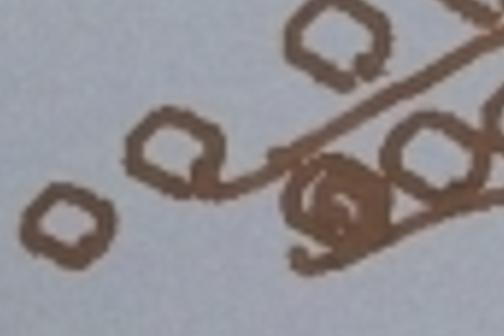

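>>> {"name": "move", "arguments": {"target": [[0,0,0,0,0,0,1,0.004714,0.023524,0,0.017525,0,0.202338,-1],[0,0,0,0,0,0,1,0.004714,0.021167,0,0.017525,0,0.193345,-1],[0,0,0,0,0,0,1,-0.012116,0.021167,0,0.017525,0,0.193345,-1],[0,0,0,0,0,0,1,-0.012116,0.016983,0,0.017525,0,0.189209,-1],[0,0,0,0,0,0,1,-0.012116,0.011786,0,0.017525,0,0.201933,-1],[0,0,0,0,0,0,1,-0.012116,0.003241,0,0.017525,0,0.204406,-1],[0,0,0,0,0,0,1,-0.012116,0,0,0.017525,0,0.20652,-1],[0,0,0,0,0,0,1,-0.012116,0.003547,0,0.017525,0,0.208453,-1],[0,0,0,0,0,0,1,-0.012116,0.005975,0,0.017525,0,0.209038,-1],[0,0,0,0,0,0,1,-0.012116,0.011573,0,0.017525,0,0.196358,-1],[0,0,0,0,0,0,1,-0.012116,0.020118,0,0.017525,0,0.193885,-1],[0,0,0,0,0,0,1,-0.012116,0.023854,0,0.017525,0,0.190827,-1],[0,0,0,0,0,0,1,-0.012116,0.011656,0,0.017525,0,0.208588,-1],[0,0,0,0,0,0,1,-0.012116,0.007437,0,0.017525,0,0.208903,-1],[0,0,0,0,0,0,1,-0.012116,0.000495,0,0.017525,0,0.210926,-1]], "speed": [0.5,0.04,0.25,0.09,0.12,0.18,0.08,0.08,0.07,0.13,0.18,0.09,0.22,0.11,0.15], "blend": [0.005,0,0.001,0.001,0.001,0.001,0.001,0.001,0.001,0.001,0.001,0.001,0.001,0.001,0]}}

Scene clock: 477.63 s.
left_arm: end_effector_position=(+0.3943, +0.3350, +0.1104) grip_measured=+1.000 grip_effort_nm=0.00 end_effector_quat_wxyz=(+0.619, -0.015, +0.785, -0.003) | right_arm: end_effector_position=(+0.4340, +0.0643, +0.0684) grip_measured=-0.798 grip_effort_nm=-1.03 end_effector_quat_wxyz=(-0.476, +0.582, -0.478, -0.454)
Joint positions: left_arm=[1.014 -0.037 1.582 -0.053 0.332 -0.05 0.094] | right_arm=[0.54 -0.442 2.538 -1.164 1.652 0.475 0.01]
Joint torques (N m): left_arm=[1.67 -0.01 -6.53 -0.04 5.37 -0.05] | right_arm=[1.13 -0.06 -11.89 -0.19 6.72 0.51]
Heat: left arm: 44 °C; right arm: 49 °C.
Joint targets: left_arm=[1.021 -0.037 1.573 -0.053 0.341 -0.050] | right_arm=[0.517 -0.449 2.526 -1.166 1.664 0.481]
move: done

>>> {"name": "move", "arguments": {"target": [[0,0,0,0,0,0,1,0,-0.002628,0,0,0,0.001709,-1],[0,0,0,0,0,0,1,0,0.000896,0,0,0,0.003282,-1],[0,0,0,0,0,0,1,0,0.002864,0,0,0,0.003732,-1],[0,0,0,0,0,0,1,0,0.007413,0,0,0,-0.008858,-1],[0,0,0,0,0,0,1,0,0.014355,0,0,0,-0.010881,-1],[0,0,0,0,0,0,1,0,0.017396,0,0,0,-0.013354,-1],[0,0,0,0,0,0,1,0.0165,0.017396,0,0,0,-0.013354,-1],[0,0,0,0,0,0,1,0.0165,0.02607,0,0.003064,0,0.003237,-1],[0,0,0,0,0,0,1,0.0165,0.023713,0,0.003064,0,-0.005755,-1],[0,0,0,0,0,0,1,0.001025,0.023713,0,0.003064,0,-0.005755,-1],[0,0,0,0,0,0,1,0.001025,0.017996,0,0.003064,0,-0.010297,-1],[0,0,0,0,0,0,1,0.001025,0.010442,0,0.003064,0,0.002608,-1],[0,0,0,0,0,0,1,0.001025,0.000165,0,0.003064,0,0.005396,-1],[0,0,0,0,0,0,1,0.001025,-0.006541,0,0.003064,0,0.009083,-1],[0,0,0,0,0,0,1,0.001025,-0.003123,0,0.003064,0,0.01205,-1]], "speed": [0.09,0.09,0.07,0.12,0.16,0.08,0.4,0.15,0.04,0.25,0.12,0.16,0.2,0.14,0.08], "blend": [0.001,0.001,0.001,0.001,0.001,0.001,0.01,0.005,0,0.001,0.001,0.001,0.001,0.001,0]}}

Scene clock: 485.60 s.
left_arm: end_effector_position=(+0.3943, +0.3350, +0.1104) grip_measured=+1.000 grip_effort_nm=0.00 end_effector_quat_wxyz=(+0.619, -0.015, +0.785, -0.003) | right_arm: end_effector_position=(+0.4283, +0.0758, +0.0683) grip_measured=-0.798 grip_effort_nm=-1.03 end_effector_quat_wxyz=(-0.487, +0.596, -0.462, -0.440)
Joint positions: left_arm=[1.014 -0.037 1.582 -0.053 0.332 -0.05 0.094] | right_arm=[0.55 -0.485 2.538 -1.139 1.652 0.501 0.01]
Joint torques (N m): left_arm=[1.64 0.05 -6.39 -0.05 5.37 -0.09] | right_arm=[1.13 0.07 -11.9 -0.19 6.72 0.65]
Heat: left arm: 44 °C; right arm: 49 °C.
Joint targets: left_arm=[1.021 -0.037 1.573 -0.053 0.341 -0.050] | right_arm=[0.526 -0.476 2.526 -1.140 1.664 0.508]
move: done

>>> {"name": "move", "arguments": {"target": [[0,0,0,0,0,0,1,0,0.003547,0,0,0,0.000809,-1],[0,0,0,0,0,0,1,0,0.011679,0,0,0,-0.01205,-1],[0,0,0,0,0,0,1,0,0.023076,0,0,0,-0.015288,-1],[0,0,0,0,0,0,1,0,0.029346,0,0,0,-0.019424,-1],[0,0,0,0,0,0,1,0,0.016665,0,0,0,-0.000315,-1],[0,0,0,0,0,0,1,0,0.00944,0,0,0,0.000225,-1],[0,0,0,0,0,0,1,0,-0.000389,0,0,0,0.002878,-1],[0,0,0,0,0,0,1,0,-0.006788,0,0,0,0.00643,-1],[0,0,0,0,0,0,1,0,-0.003371,0,0,0,0.009263,-1],[0,0,0,0,0,0,1,0,0.000012,0,0,0,0.010027,-1],[0,0,0,0,0,0,1,0,0.00779,0,0,0,-0.002833,-1],[0,0,0,0,0,0,1,0,0.018692,0,0,0,-0.00589,-1],[0,0,0,0,0,0,1,0,0.024679,0,0,0,-0.009847,-1],[0,0,0,0,0,0,1,0.016983,0.024679,0,0,0,-0.009847,-1],[0,0,0,0,0,0,1,0.016983,0.026541,0,0.001768,0,0.009083,-1]], "speed": [0.1,0.17,0.22,0.13,0.25,0.15,0.2,0.14,0.08,0.1,0.16,0.21,0.13,0.4,0.12], "blend": [0.001,0.001,0.001,0.001,0.001,0.001,0.001,0.001,0.001,0.001,0.001,0.001,0.001,0.01,0]}}

Scene clock: 493.27 s.
left_arm: end_effector_position=(+0.3943, +0.3350, +0.1104) grip_measured=+1.000 grip_effort_nm=0.00 end_effector_quat_wxyz=(+0.619, -0.015, +0.785, -0.003) | right_arm: end_effector_position=(+0.4227, +0.0897, +0.0816) grip_measured=-0.798 grip_effort_nm=-1.03 end_effector_quat_wxyz=(-0.465, +0.555, -0.493, -0.483)
Joint positions: left_arm=[1.014 -0.037 1.582 -0.053 0.332 -0.05 0.094] | right_arm=[0.649 -0.256 2.538 -1.126 1.652 0.528 0.01]
Joint torques (N m): left_arm=[1.7 0.05 -6.49 -0.07 5.12 -0.08] | right_arm=[1.54 0.07 -11.93 -0.14 6.75 0.13]
Heat: left arm: 44 °C; right arm: 50 °C.
Joint targets: left_arm=[1.021 -0.037 1.573 -0.053 0.341 -0.050] | right_arm=[0.670 -0.250 2.526 -1.125 1.664 0.529]
move: done

>>> {"name": "move", "arguments": {"target": [[0,0,0,0,0,0,1,0,-0.002357,0,0,0,-0.008993,-1],[0,0,0,0,0,0,1,-0.016276,-0.002357,0,0,0,-0.008993,-1],[0,0,0,0,0,0,1,-0.016276,-0.00726,0,0,0,-0.013264,-1],[0,0,0,0,0,0,1,-0.016276,-0.013553,0,0,0,-0.00045,-1],[0,0,0,0,0,0,1,-0.016276,-0.02211,0,0,0,0.001844,-1],[0,0,0,0,0,0,1,-0.016276,-0.027684,0,0,0,0.004946,-1],[0,0,0,0,0,0,1,-0.016276,-0.024266,0,0,0,0.007374,-1],[0,0,0,0,0,0,1,-0.016276,-0.02132,0,0,0,0.008049,-1],[0,0,0,0,0,0,1,-0.016276,-0.014543,0,0,0,-0.004766,-1],[0,0,0,0,0,0,1,-0.016276,-0.005056,0,0,0,-0.007464,-1],[0,0,0,0,0,0,1,-0.016276,0.000165,0,0,0,-0.010881,-1],[0,0,0,0,0,0,1,-0.001179,0.000165,0,0,0,-0.010881,-1],[0,0,0,0,0,0,1,-0.001179,-0.007437,0,-0.005893,0,0.003103,-1],[0,0,0,0,0,0,1,-0.001179,-0.009794,0,-0.005068,0,-0.00589,-1]], "speed": [0.04,0.25,0.1,0.14,0.18,0.12,0.08,0.1,0.14,0.18,0.11,0.4,0.15,0.04], "blend": [0,0.001,0.001,0.001,0.001,0.001,0.001,0.001,0.001,0.001,0.001,0.01,0.005,0]}}

Scene clock: 501.27 s.
left_arm: end_effector_position=(+0.3943, +0.3350, +0.1104) grip_measured=+1.000 grip_effort_nm=0.00 end_effector_quat_wxyz=(+0.619, -0.015, +0.785, -0.003) | right_arm: end_effector_position=(+0.4199, +0.0866, +0.0815) grip_measured=-0.798 grip_effort_nm=-1.03 end_effector_quat_wxyz=(-0.474, +0.574, -0.469, -0.475)
Joint positions: left_arm=[1.014 -0.037 1.582 -0.053 0.332 -0.05 0.094] | right_arm=[0.639 -0.327 2.538 -1.155 1.652 0.522 0.01]
Joint torques (N m): left_arm=[1.65 0.05 -6.6 -0.02 5.23 -0.05] | right_arm=[1.54 -0.06 -11.9 -0.26 6.72 -0.61]
Heat: left arm: 44 °C; right arm: 50 °C.
Joint targets: left_arm=[1.021 -0.037 1.573 -0.053 0.341 -0.050] | right_arm=[0.660 -0.334 2.526 -1.168 1.664 0.516]
move: done

>>> {"name": "move", "arguments": {"target": [[0,0,0,0,0,0,1,-0.016747,0,0,-0.000589,0,0,-1],[0,0,0,0,0,0,1,-0.016747,-0.004196,0,-0.000589,0,-0.004092,-1],[0,0,0,0,0,0,1,-0.016747,-0.009393,0,-0.000589,0,0.008588,-1],[0,0,0,0,0,0,1,-0.016747,-0.017973,0,-0.000589,0,0.011106,-1],[0,0,0,0,0,0,1,-0.016747,-0.021202,0,-0.000589,0,0.013174,-1],[0,0,0,0,0,0,1,-0.016747,-0.017666,0,-0.000589,0,0.015108,-1],[0,0,0,0,0,0,1,-0.016747,-0.015227,0,-0.000589,0,0.015692,-1],[0,0,0,0,0,0,1,-0.016747,-0.009629,0,-0.000589,0,0.003013,-1],[0,0,0,0,0,0,1,-0.016747,-0.001049,0,-0.000589,0,0.000495,-1],[0,0,0,0,0,0,1,-0.016747,0.002687,0,-0.000589,0,-0.002518,-1],[0,0,0,0,0,0,1,-0.016747,0.006447,0,-0.000589,0,-0.008363,-1],[0,0,0,0,0,0,1,-0.016747,-0.002169,0,-0.000589,0,0.004317,-1],[0,0,0,0,0,0,1,-0.016747,-0.010748,0,-0.000589,0,0.006835,-1],[0,0,0,0,0,0,1,-0.016747,-0.013978,0,-0.000589,0,0.008903,-1],[0,0,0,0,0,0,1,-0.016747,-0.010442,0,-0.000589,0,0.010836,-1]], "speed": [0.25,0.09,0.12,0.18,0.08,0.08,0.07,0.13,0.18,0.09,0.08,0.18,0.18,0.08,0.08], "blend": [0.001,0.001,0.001,0.001,0.001,0.001,0.001,0.001,0.001,0.001,0.001,0.001,0.001,0.001,0]}}

Scene clock: 508.83 s.
left_arm: end_effector_position=(+0.3943, +0.3350, +0.1104) grip_measured=+1.000 grip_effort_nm=0.00 end_effector_quat_wxyz=(+0.619, -0.015, +0.785, -0.003) | right_arm: end_effector_position=(+0.4100, +0.0882, +0.0685) grip_measured=-0.798 grip_effort_nm=-1.03 end_effector_quat_wxyz=(-0.460, +0.593, -0.464, -0.471)
Joint positions: left_arm=[1.014 -0.037 1.582 -0.053 0.332 -0.05 0.094] | right_arm=[0.539 -0.431 2.538 -1.168 1.652 0.531 0.01]
Joint torques (N m): left_arm=[1.64 0.05 -6.45 -0.03 5.12 -0.13] | right_arm=[1.14 0.1 -11.89 -0.22 6.72 0.7]
Heat: left arm: 44 °C; right arm: 50 °C.
Joint targets: left_arm=[1.021 -0.037 1.573 -0.053 0.341 -0.050] | right_arm=[0.518 -0.422 2.526 -1.173 1.664 0.539]
move: done

>>> {"name": "move", "arguments": {"target": [[0,0,0,0,0,0,1,-0.000354,0.00244,0,0,0,0.000585,-1],[0,0,0,0,0,0,1,-0.000354,0.008038,0,0,0,-0.012095,-1],[0,0,0,0,0,0,1,-0.000354,0.016618,0,0,0,-0.014613,-1],[0,0,0,0,0,0,1,-0.000354,0.020354,0,0,0,-0.017626,-1],[0,0,0,0,0,0,1,-0.000354,0.013518,0,0,0,-0.001259,-1],[0,0,0,0,0,0,1,-0.000354,0.007991,0,0,0,-0.000809,-1],[0,0,0,0,0,0,1,-0.000354,-0.001108,0,0,0,0.001844,-1],[0,0,0,0,0,0,1,-0.000354,-0.004549,0,0,0,0.004092,-1],[0,0,0,0,0,0,1,-0.000354,-0.001002,0,0,0,0.00616,-1],[0,0,0,0,0,0,1,-0.000354,0.001591,0,0,0,0.00679,-1],[0,0,0,0,0,0,1,-0.000354,0.007543,0,0,0,-0.005935,-1],[0,0,0,0,0,0,1,-0.000354,0.016641,0,0,0,-0.008588,-1],[0,0,0,0,0,0,1,-0.000354,0.020613,0,0,0,-0.011826,-1],[0,0,0,0,0,0,1,0.016747,0.020613,0,0,0,-0.011826,-1],[0,0,0,0,0,0,1,0.016747,0.005963,0,0.000943,0,-0.011826,-1]], "speed": [0.07,0.13,0.18,0.09,0.15,0.12,0.18,0.08,0.08,0.07,0.13,0.18,0.09,0.4,0.2], "blend": [0.001,0.001,0.001,0.001,0.001,0.001,0.001,0.001,0.001,0.001,0.001,0.001,0.001,0.01,0]}}

Scene clock: 517.17 s.
left_arm: end_effector_position=(+0.3943, +0.3350, +0.1104) grip_measured=+1.000 grip_effort_nm=0.00 end_effector_quat_wxyz=(+0.619, -0.015, +0.785, -0.003) | right_arm: end_effector_position=(+0.4191, +0.0855, +0.0819) grip_measured=-0.798 grip_effort_nm=-1.03 end_effector_quat_wxyz=(-0.482, +0.584, -0.455, -0.468)
Joint positions: left_arm=[1.014 -0.037 1.582 -0.053 0.332 -0.05 0.094] | right_arm=[0.64 -0.365 2.538 -1.165 1.652 0.52 0.01]
Joint torques (N m): left_arm=[1.65 0.03 -6.46 -0.06 5.31 -0.16] | right_arm=[1.53 -0.08 -11.9 -0.13 6.74 -0.55]
Heat: left arm: 44 °C; right arm: 50 °C.
Joint targets: left_arm=[1.021 -0.037 1.573 -0.053 0.341 -0.050] | right_arm=[0.660 -0.371 2.526 -1.165 1.664 0.513]
move: done

>>> {"name": "move", "arguments": {"target": [[0,0,0,0,0,0,1,0,-0.002357,0,-0.002911,0,-0.008993,-1],[0,0,0,0,0,0,1,-0.017525,-0.002357,0,-0.002911,0,-0.008993,-1],[0,0,0,0,0,0,1,-0.018161,-0.003654,0,-0.004325,0,-0.023246,-1],[0,0,0,0,0,0,1,-0.01921,-0.004443,0,-0.006576,0,-0.034757,-1],[0,0,0,0,0,0,1,-0.002357,-0.004443,0,-0.006576,0,-0.034757,-1],[0,0,0,0,0,0,1,-0.001179,0.004667,0,-0.003241,0,0.016996,-1],[0,0,0,0,0,0,1,-0.001179,0.007024,0,-0.003241,0,0.008004,-1],[0,0,0,0,0,0,1,-0.018444,0.007024,0,-0.003241,0,0.008004,-1],[0,0,0,0,0,0,1,-0.018444,0.012398,0,-0.003241,0,0.001664,-1],[0,0,0,0,0,0,1,-0.018444,0.009087,0,-0.003241,0,0.000045,-1],[0,0,0,0,0,0,1,-0.018444,0.004537,0,-0.003241,0,0.01277,-1],[0,0,0,0,0,0,1,-0.018444,-0.003441,0,-0.003241,0,0.015423,-1],[0,0,0,0,0,0,1,-0.018444,-0.012163,0,-0.003241,0,0.019649,-1],[0,0,0,0,0,0,1,-0.018444,-0.016712,0,-0.003241,0,0.022977,-1],[0,0,0,0,0,0,1,-0.018444,-0.013518,0,-0.003241,0,0.024505,-1]], "speed": [0.04,0.25,0.06,0.06,0.4,0.15,0.04,0.25,0.11,0.08,0.1,0.15,0.17,0.1,0.08], "blend": [0,0.001,0.002,0.001,0.01,0.005,0,0.001,0.001,0.001,0.001,0.001,0.001,0.001,0]}}

Scene clock: 529.33 s.
left_arm: end_effector_position=(+0.3943, +0.3350, +0.1104) grip_measured=+1.000 grip_effort_nm=0.00 end_effector_quat_wxyz=(+0.619, -0.015, +0.785, -0.003) | right_arm: end_effector_position=(+0.3935, +0.0989, +0.0682) grip_measured=-0.798 grip_effort_nm=-1.03 end_effector_quat_wxyz=(-0.460, +0.615, -0.432, -0.472)
Joint positions: left_arm=[1.014 -0.037 1.582 -0.053 0.332 -0.05 0.094] | right_arm=[0.527 -0.496 2.538 -1.191 1.652 0.559 0.01]
Joint torques (N m): left_arm=[1.68 0.03 -6.32 -0.01 5.23 -0.05] | right_arm=[1.1 0.11 -11.88 -0.21 6.69 0.7]
Heat: left arm: 44 °C; right arm: 50 °C.
Joint targets: left_arm=[1.021 -0.037 1.573 -0.053 0.341 -0.050] | right_arm=[0.504 -0.486 2.526 -1.193 1.664 0.568]
move: done

>>> {"name": "move", "arguments": {"target": [[0,0,0,0,0,0,1,0,0.004667,0,0,0,-0.012635,-1],[0,0,0,0,0,0,1,0,0.012646,0,0,0,-0.015288,-1],[0,0,0,0,0,0,1,0,0.021367,0,0,0,-0.019514,-1],[0,0,0,0,0,0,1,0.016087,0.021367,0,0,0,-0.019514,-1],[0,0,0,0,0,0,1,0.016087,-0.008568,0,-0.00772,0,-0.017806,-1],[0,0,0,0,0,0,1,0.016087,-0.010925,0,-0.007484,0,-0.008813,-1],[0,0,0,0,0,0,1,-0.003618,-0.010925,0,-0.007484,0,-0.008813,-1],[0,0,0,0,0,0,1,-0.003618,-0.014602,0,-0.007484,0,-0.003687,-1],[0,0,0,0,0,0,1,-0.003618,-0.011208,0,-0.007484,0,-0.001978,-1],[0,0,0,0,0,0,1,-0.003618,-0.007012,0,-0.007484,0,-0.014119,-1],[0,0,0,0,0,0,1,-0.003618,0.000625,0,-0.007484,0,-0.016187,-1],[0,0,0,0,0,0,1,-0.003618,-0.0033,0,-0.007484,0,-0.002338,-1],[0,0,0,0,0,0,1,-0.003618,0.000094,0,-0.007484,0,-0.000629,-1],[0,0,0,0,0,0,1,-0.003618,0.00429,0,-0.007484,0,-0.01277,-1],[0,0,0,0,0,0,1,-0.003618,0.011927,0,-0.007484,0,-0.014838,-1]], "speed": [0.09,0.15,0.17,0.4,0.3,0.04,0.25,0.07,0.07,0.08,0.15,0.08,0.07,0.08,0.15], "blend": [0.001,0.001,0.001,0.01,0.005,0,0.001,0.001,0.001,0.001,0.001,0.001,0.001,0.001,0]}}

Scene clock: 540.70 s.
left_arm: end_effector_position=(+0.3943, +0.3350, +0.1104) grip_measured=+1.000 grip_effort_nm=0.00 end_effector_quat_wxyz=(+0.619, -0.015, +0.785, -0.003) | right_arm: end_effector_position=(+0.3908, +0.0896, +0.0679) grip_measured=-0.798 grip_effort_nm=-1.03 end_effector_quat_wxyz=(-0.419, +0.590, -0.461, -0.513)
Joint positions: left_arm=[1.014 -0.037 1.582 -0.053 0.332 -0.05 0.094] | right_arm=[0.497 -0.393 2.538 -1.246 1.652 0.541 0.01]
Joint torques (N m): left_arm=[1.66 0.05 -6.46 -0.05 5.35 -0.08] | right_arm=[1.06 0.09 -11.84 -0.31 6.67 -0.57]
Heat: left arm: 44 °C; right arm: 50 °C.
Joint targets: left_arm=[1.021 -0.037 1.573 -0.053 0.341 -0.050] | right_arm=[0.473 -0.385 2.526 -1.256 1.664 0.535]
move: done

>>> {"name": "move", "arguments": {"target": [[0,0,0,0,0,0,1,0,-0.005928,0,0,0,0.014254,-1],[0,0,0,0,0,0,1,0,-0.002534,0,0,0,0.015962,-1],[0,0,0,0,0,0,1,0,0.001662,0,0,0,0.003822,-1],[0,0,0,0,0,0,1,0,0.009299,0,0,0,0.001754,-1],[0,0,0,0,0,0,1,0,0.016818,0,0,0,-0.002563,-1],[0,0,0,0,0,0,1,0,0.013424,0,0,0,-0.004272,-1],[0,0,0,0,0,0,1,0,0.009228,0,0,0,0.007869,-1],[0,0,0,0,0,0,1,0,0.001591,0,0,0,0.009937,-1],[0,0,0,0,0,0,1,0,0.007519,0,0,0,-0.004317,-1],[0,0,0,0,0,0,1,0,0.004125,0,0,0,-0.006025,-1],[0,0,0,0,0,0,1,0,-0.000071,0,0,0,0.006115,-1],[0,0,0,0,0,0,1,0,-0.007708,0,0,0,0.008183,-1],[0,0,0,0,0,0,1,0,-0.003783,0,0,0,-0.005665,-1],[0,0,0,0,0,0,1,0,-0.007177,0,0,0,-0.007374,-1],[0,0,0,0,0,0,1,0,-0.011373,0,0,0,0.004766,-1]], "speed": [0.1,0.07,0.08,0.15,0.15,0.07,0.08,0.15,0.11,0.07,0.08,0.15,0.08,0.07,0.08], "blend": [0.001,0.001,0.001,0.001,0.001,0.001,0.001,0.001,0.001,0.001,0.001,0.001,0.001,0.001,0]}}

Scene clock: 548.70 s.
left_arm: end_effector_position=(+0.3943, +0.3350, +0.1104) grip_measured=+1.000 grip_effort_nm=0.00 end_effector_quat_wxyz=(+0.619, -0.015, +0.785, -0.003) | right_arm: end_effector_position=(+0.3902, +0.0882, +0.0682) grip_measured=-0.798 grip_effort_nm=-1.03 end_effector_quat_wxyz=(-0.438, +0.608, -0.435, -0.499)
Joint positions: left_arm=[1.014 -0.037 1.582 -0.053 0.332 -0.05 0.094] | right_arm=[0.494 -0.474 2.538 -1.256 1.652 0.539 0.01]
Joint torques (N m): left_arm=[1.71 0.02 -6.49 -0.04 5.22 -0.13] | right_arm=[1.09 -0.07 -11.84 -0.22 6.65 0.57]
Heat: left arm: 44 °C; right arm: 50 °C.
Joint targets: left_arm=[1.021 -0.037 1.573 -0.053 0.341 -0.050] | right_arm=[0.473 -0.482 2.526 -1.256 1.664 0.546]
move: done

>>> {"name": "move", "arguments": {"target": [[0,0,0,0,0,0,1,0,-0.007637,0,0,0,0.002068,-1],[0,0,0,0,0,0,1,0.017348,-0.007637,0,0,0,0.002068,-1],[0,0,0,0,0,0,1,0.017348,-0.007637,0,0,0,-0.22,-1]], "speed": [0.15,0.4,0.6], "blend": [0.001,0.01,0], "cameras": ["cam_above"]}}

>>> {"name": "zoom_image", "arguments": {"camera": "cam_above", "region": [250, 175, 330, 275]}}

Scene clock: 551.90 s.
left_arm: end_effector_position=(+0.3943, +0.3350, +0.1104) grip_measured=+1.000 grip_effort_nm=0.00 end_effector_quat_wxyz=(+0.619, -0.015, +0.785, -0.003) | right_arm: end_effector_position=(+0.5491, -0.1455, +0.0808) grip_measured=-0.798 grip_effort_nm=-1.03 end_effector_quat_wxyz=(+0.588, -0.522, +0.522, +0.332)
Joint positions: left_arm=[1.014 -0.037 1.582 -0.053 0.332 -0.05 0.094] | right_arm=[0.602 -0.542 2.538 -1.25 1.652 0.053 0.01]
Joint torques (N m): left_arm=[1.64 0.03 -6.39 -0.01 5.29 -0.06] | right_arm=[1.46 -0.04 -11.86 -0.22 6.68 0.34]
Heat: left arm: 44 °C; right arm: 50 °C.
Joint targets: left_arm=[1.021 -0.037 1.573 -0.053 0.341 -0.050] | right_arm=[0.620 -0.546 2.526 -1.256 1.664 0.056]
move: done

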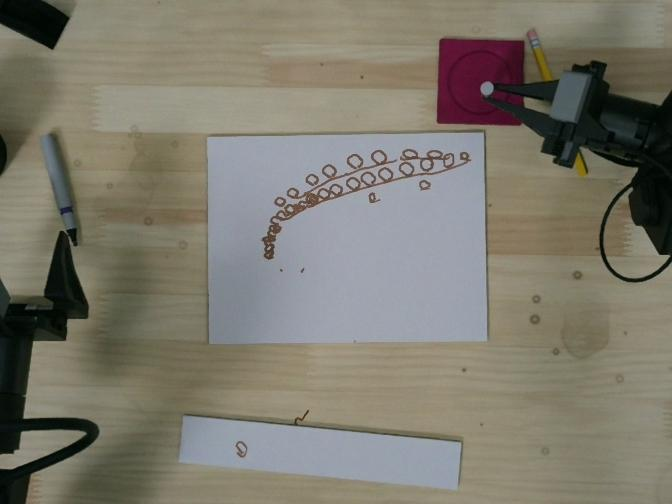

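Scaled by 5.040 from the camera's image (finer frame: 960x720).

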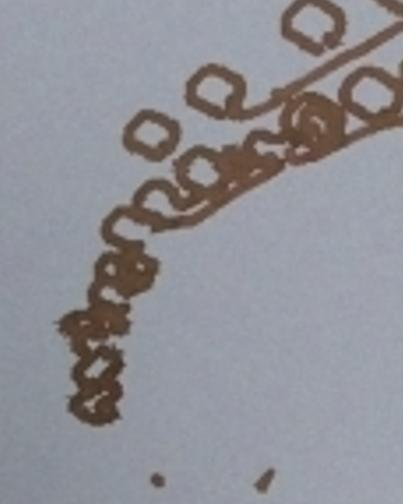

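>>> {"name": "zoom_image", "arguments": {"camera": "cam_above", "region": [255, 205, 305, 265]}}

Scaled by 8.400 from the camera's image (finer frame: 960x720).

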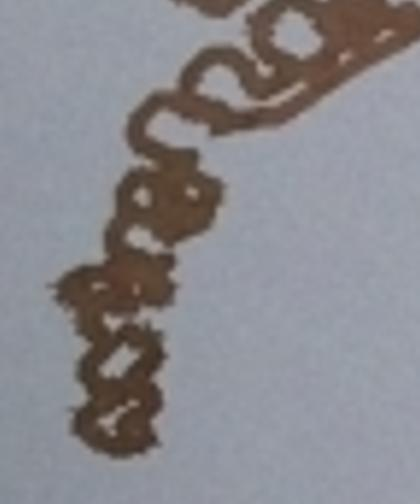

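>>> {"name": "zoom_image", "arguments": {"camera": "cam_above", "region": [197, 126, 227, 146]}}

>>> {"name": "zoom_image", "arguments": {"camera": "cam_above", "region": [470, 330, 500, 350]}}

>>> {"name": "zoom_image", "arguments": {"camera": "cam_above", "region": [470, 122, 500, 142]}}

>>> {"name": "zoom_image", "arguments": {"camera": "cam_above", "region": [197, 334, 227, 354]}}

Scaled by 16.800 from the camera's image (finer frame: 960x720).

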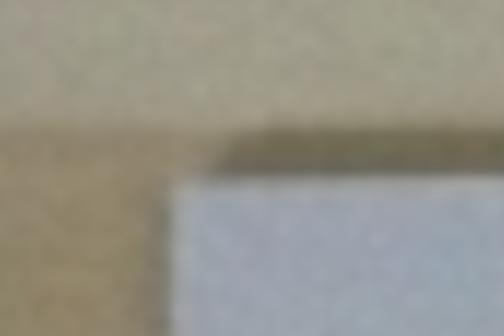

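Scaled by 16.800 from the camera's image (finer frame: 960x720).

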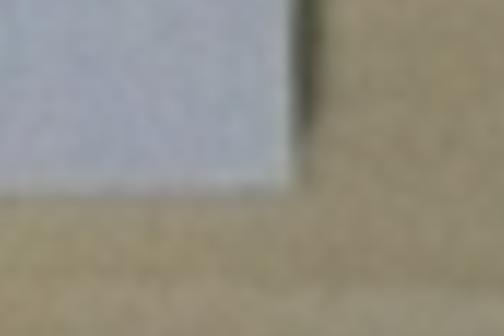

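Scaled by 16.800 from the camera's image (finer frame: 960x720).

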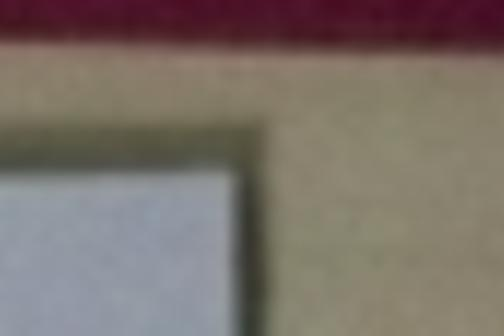

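Scaled by 16.800 from the camera's image (finer frame: 960x720).

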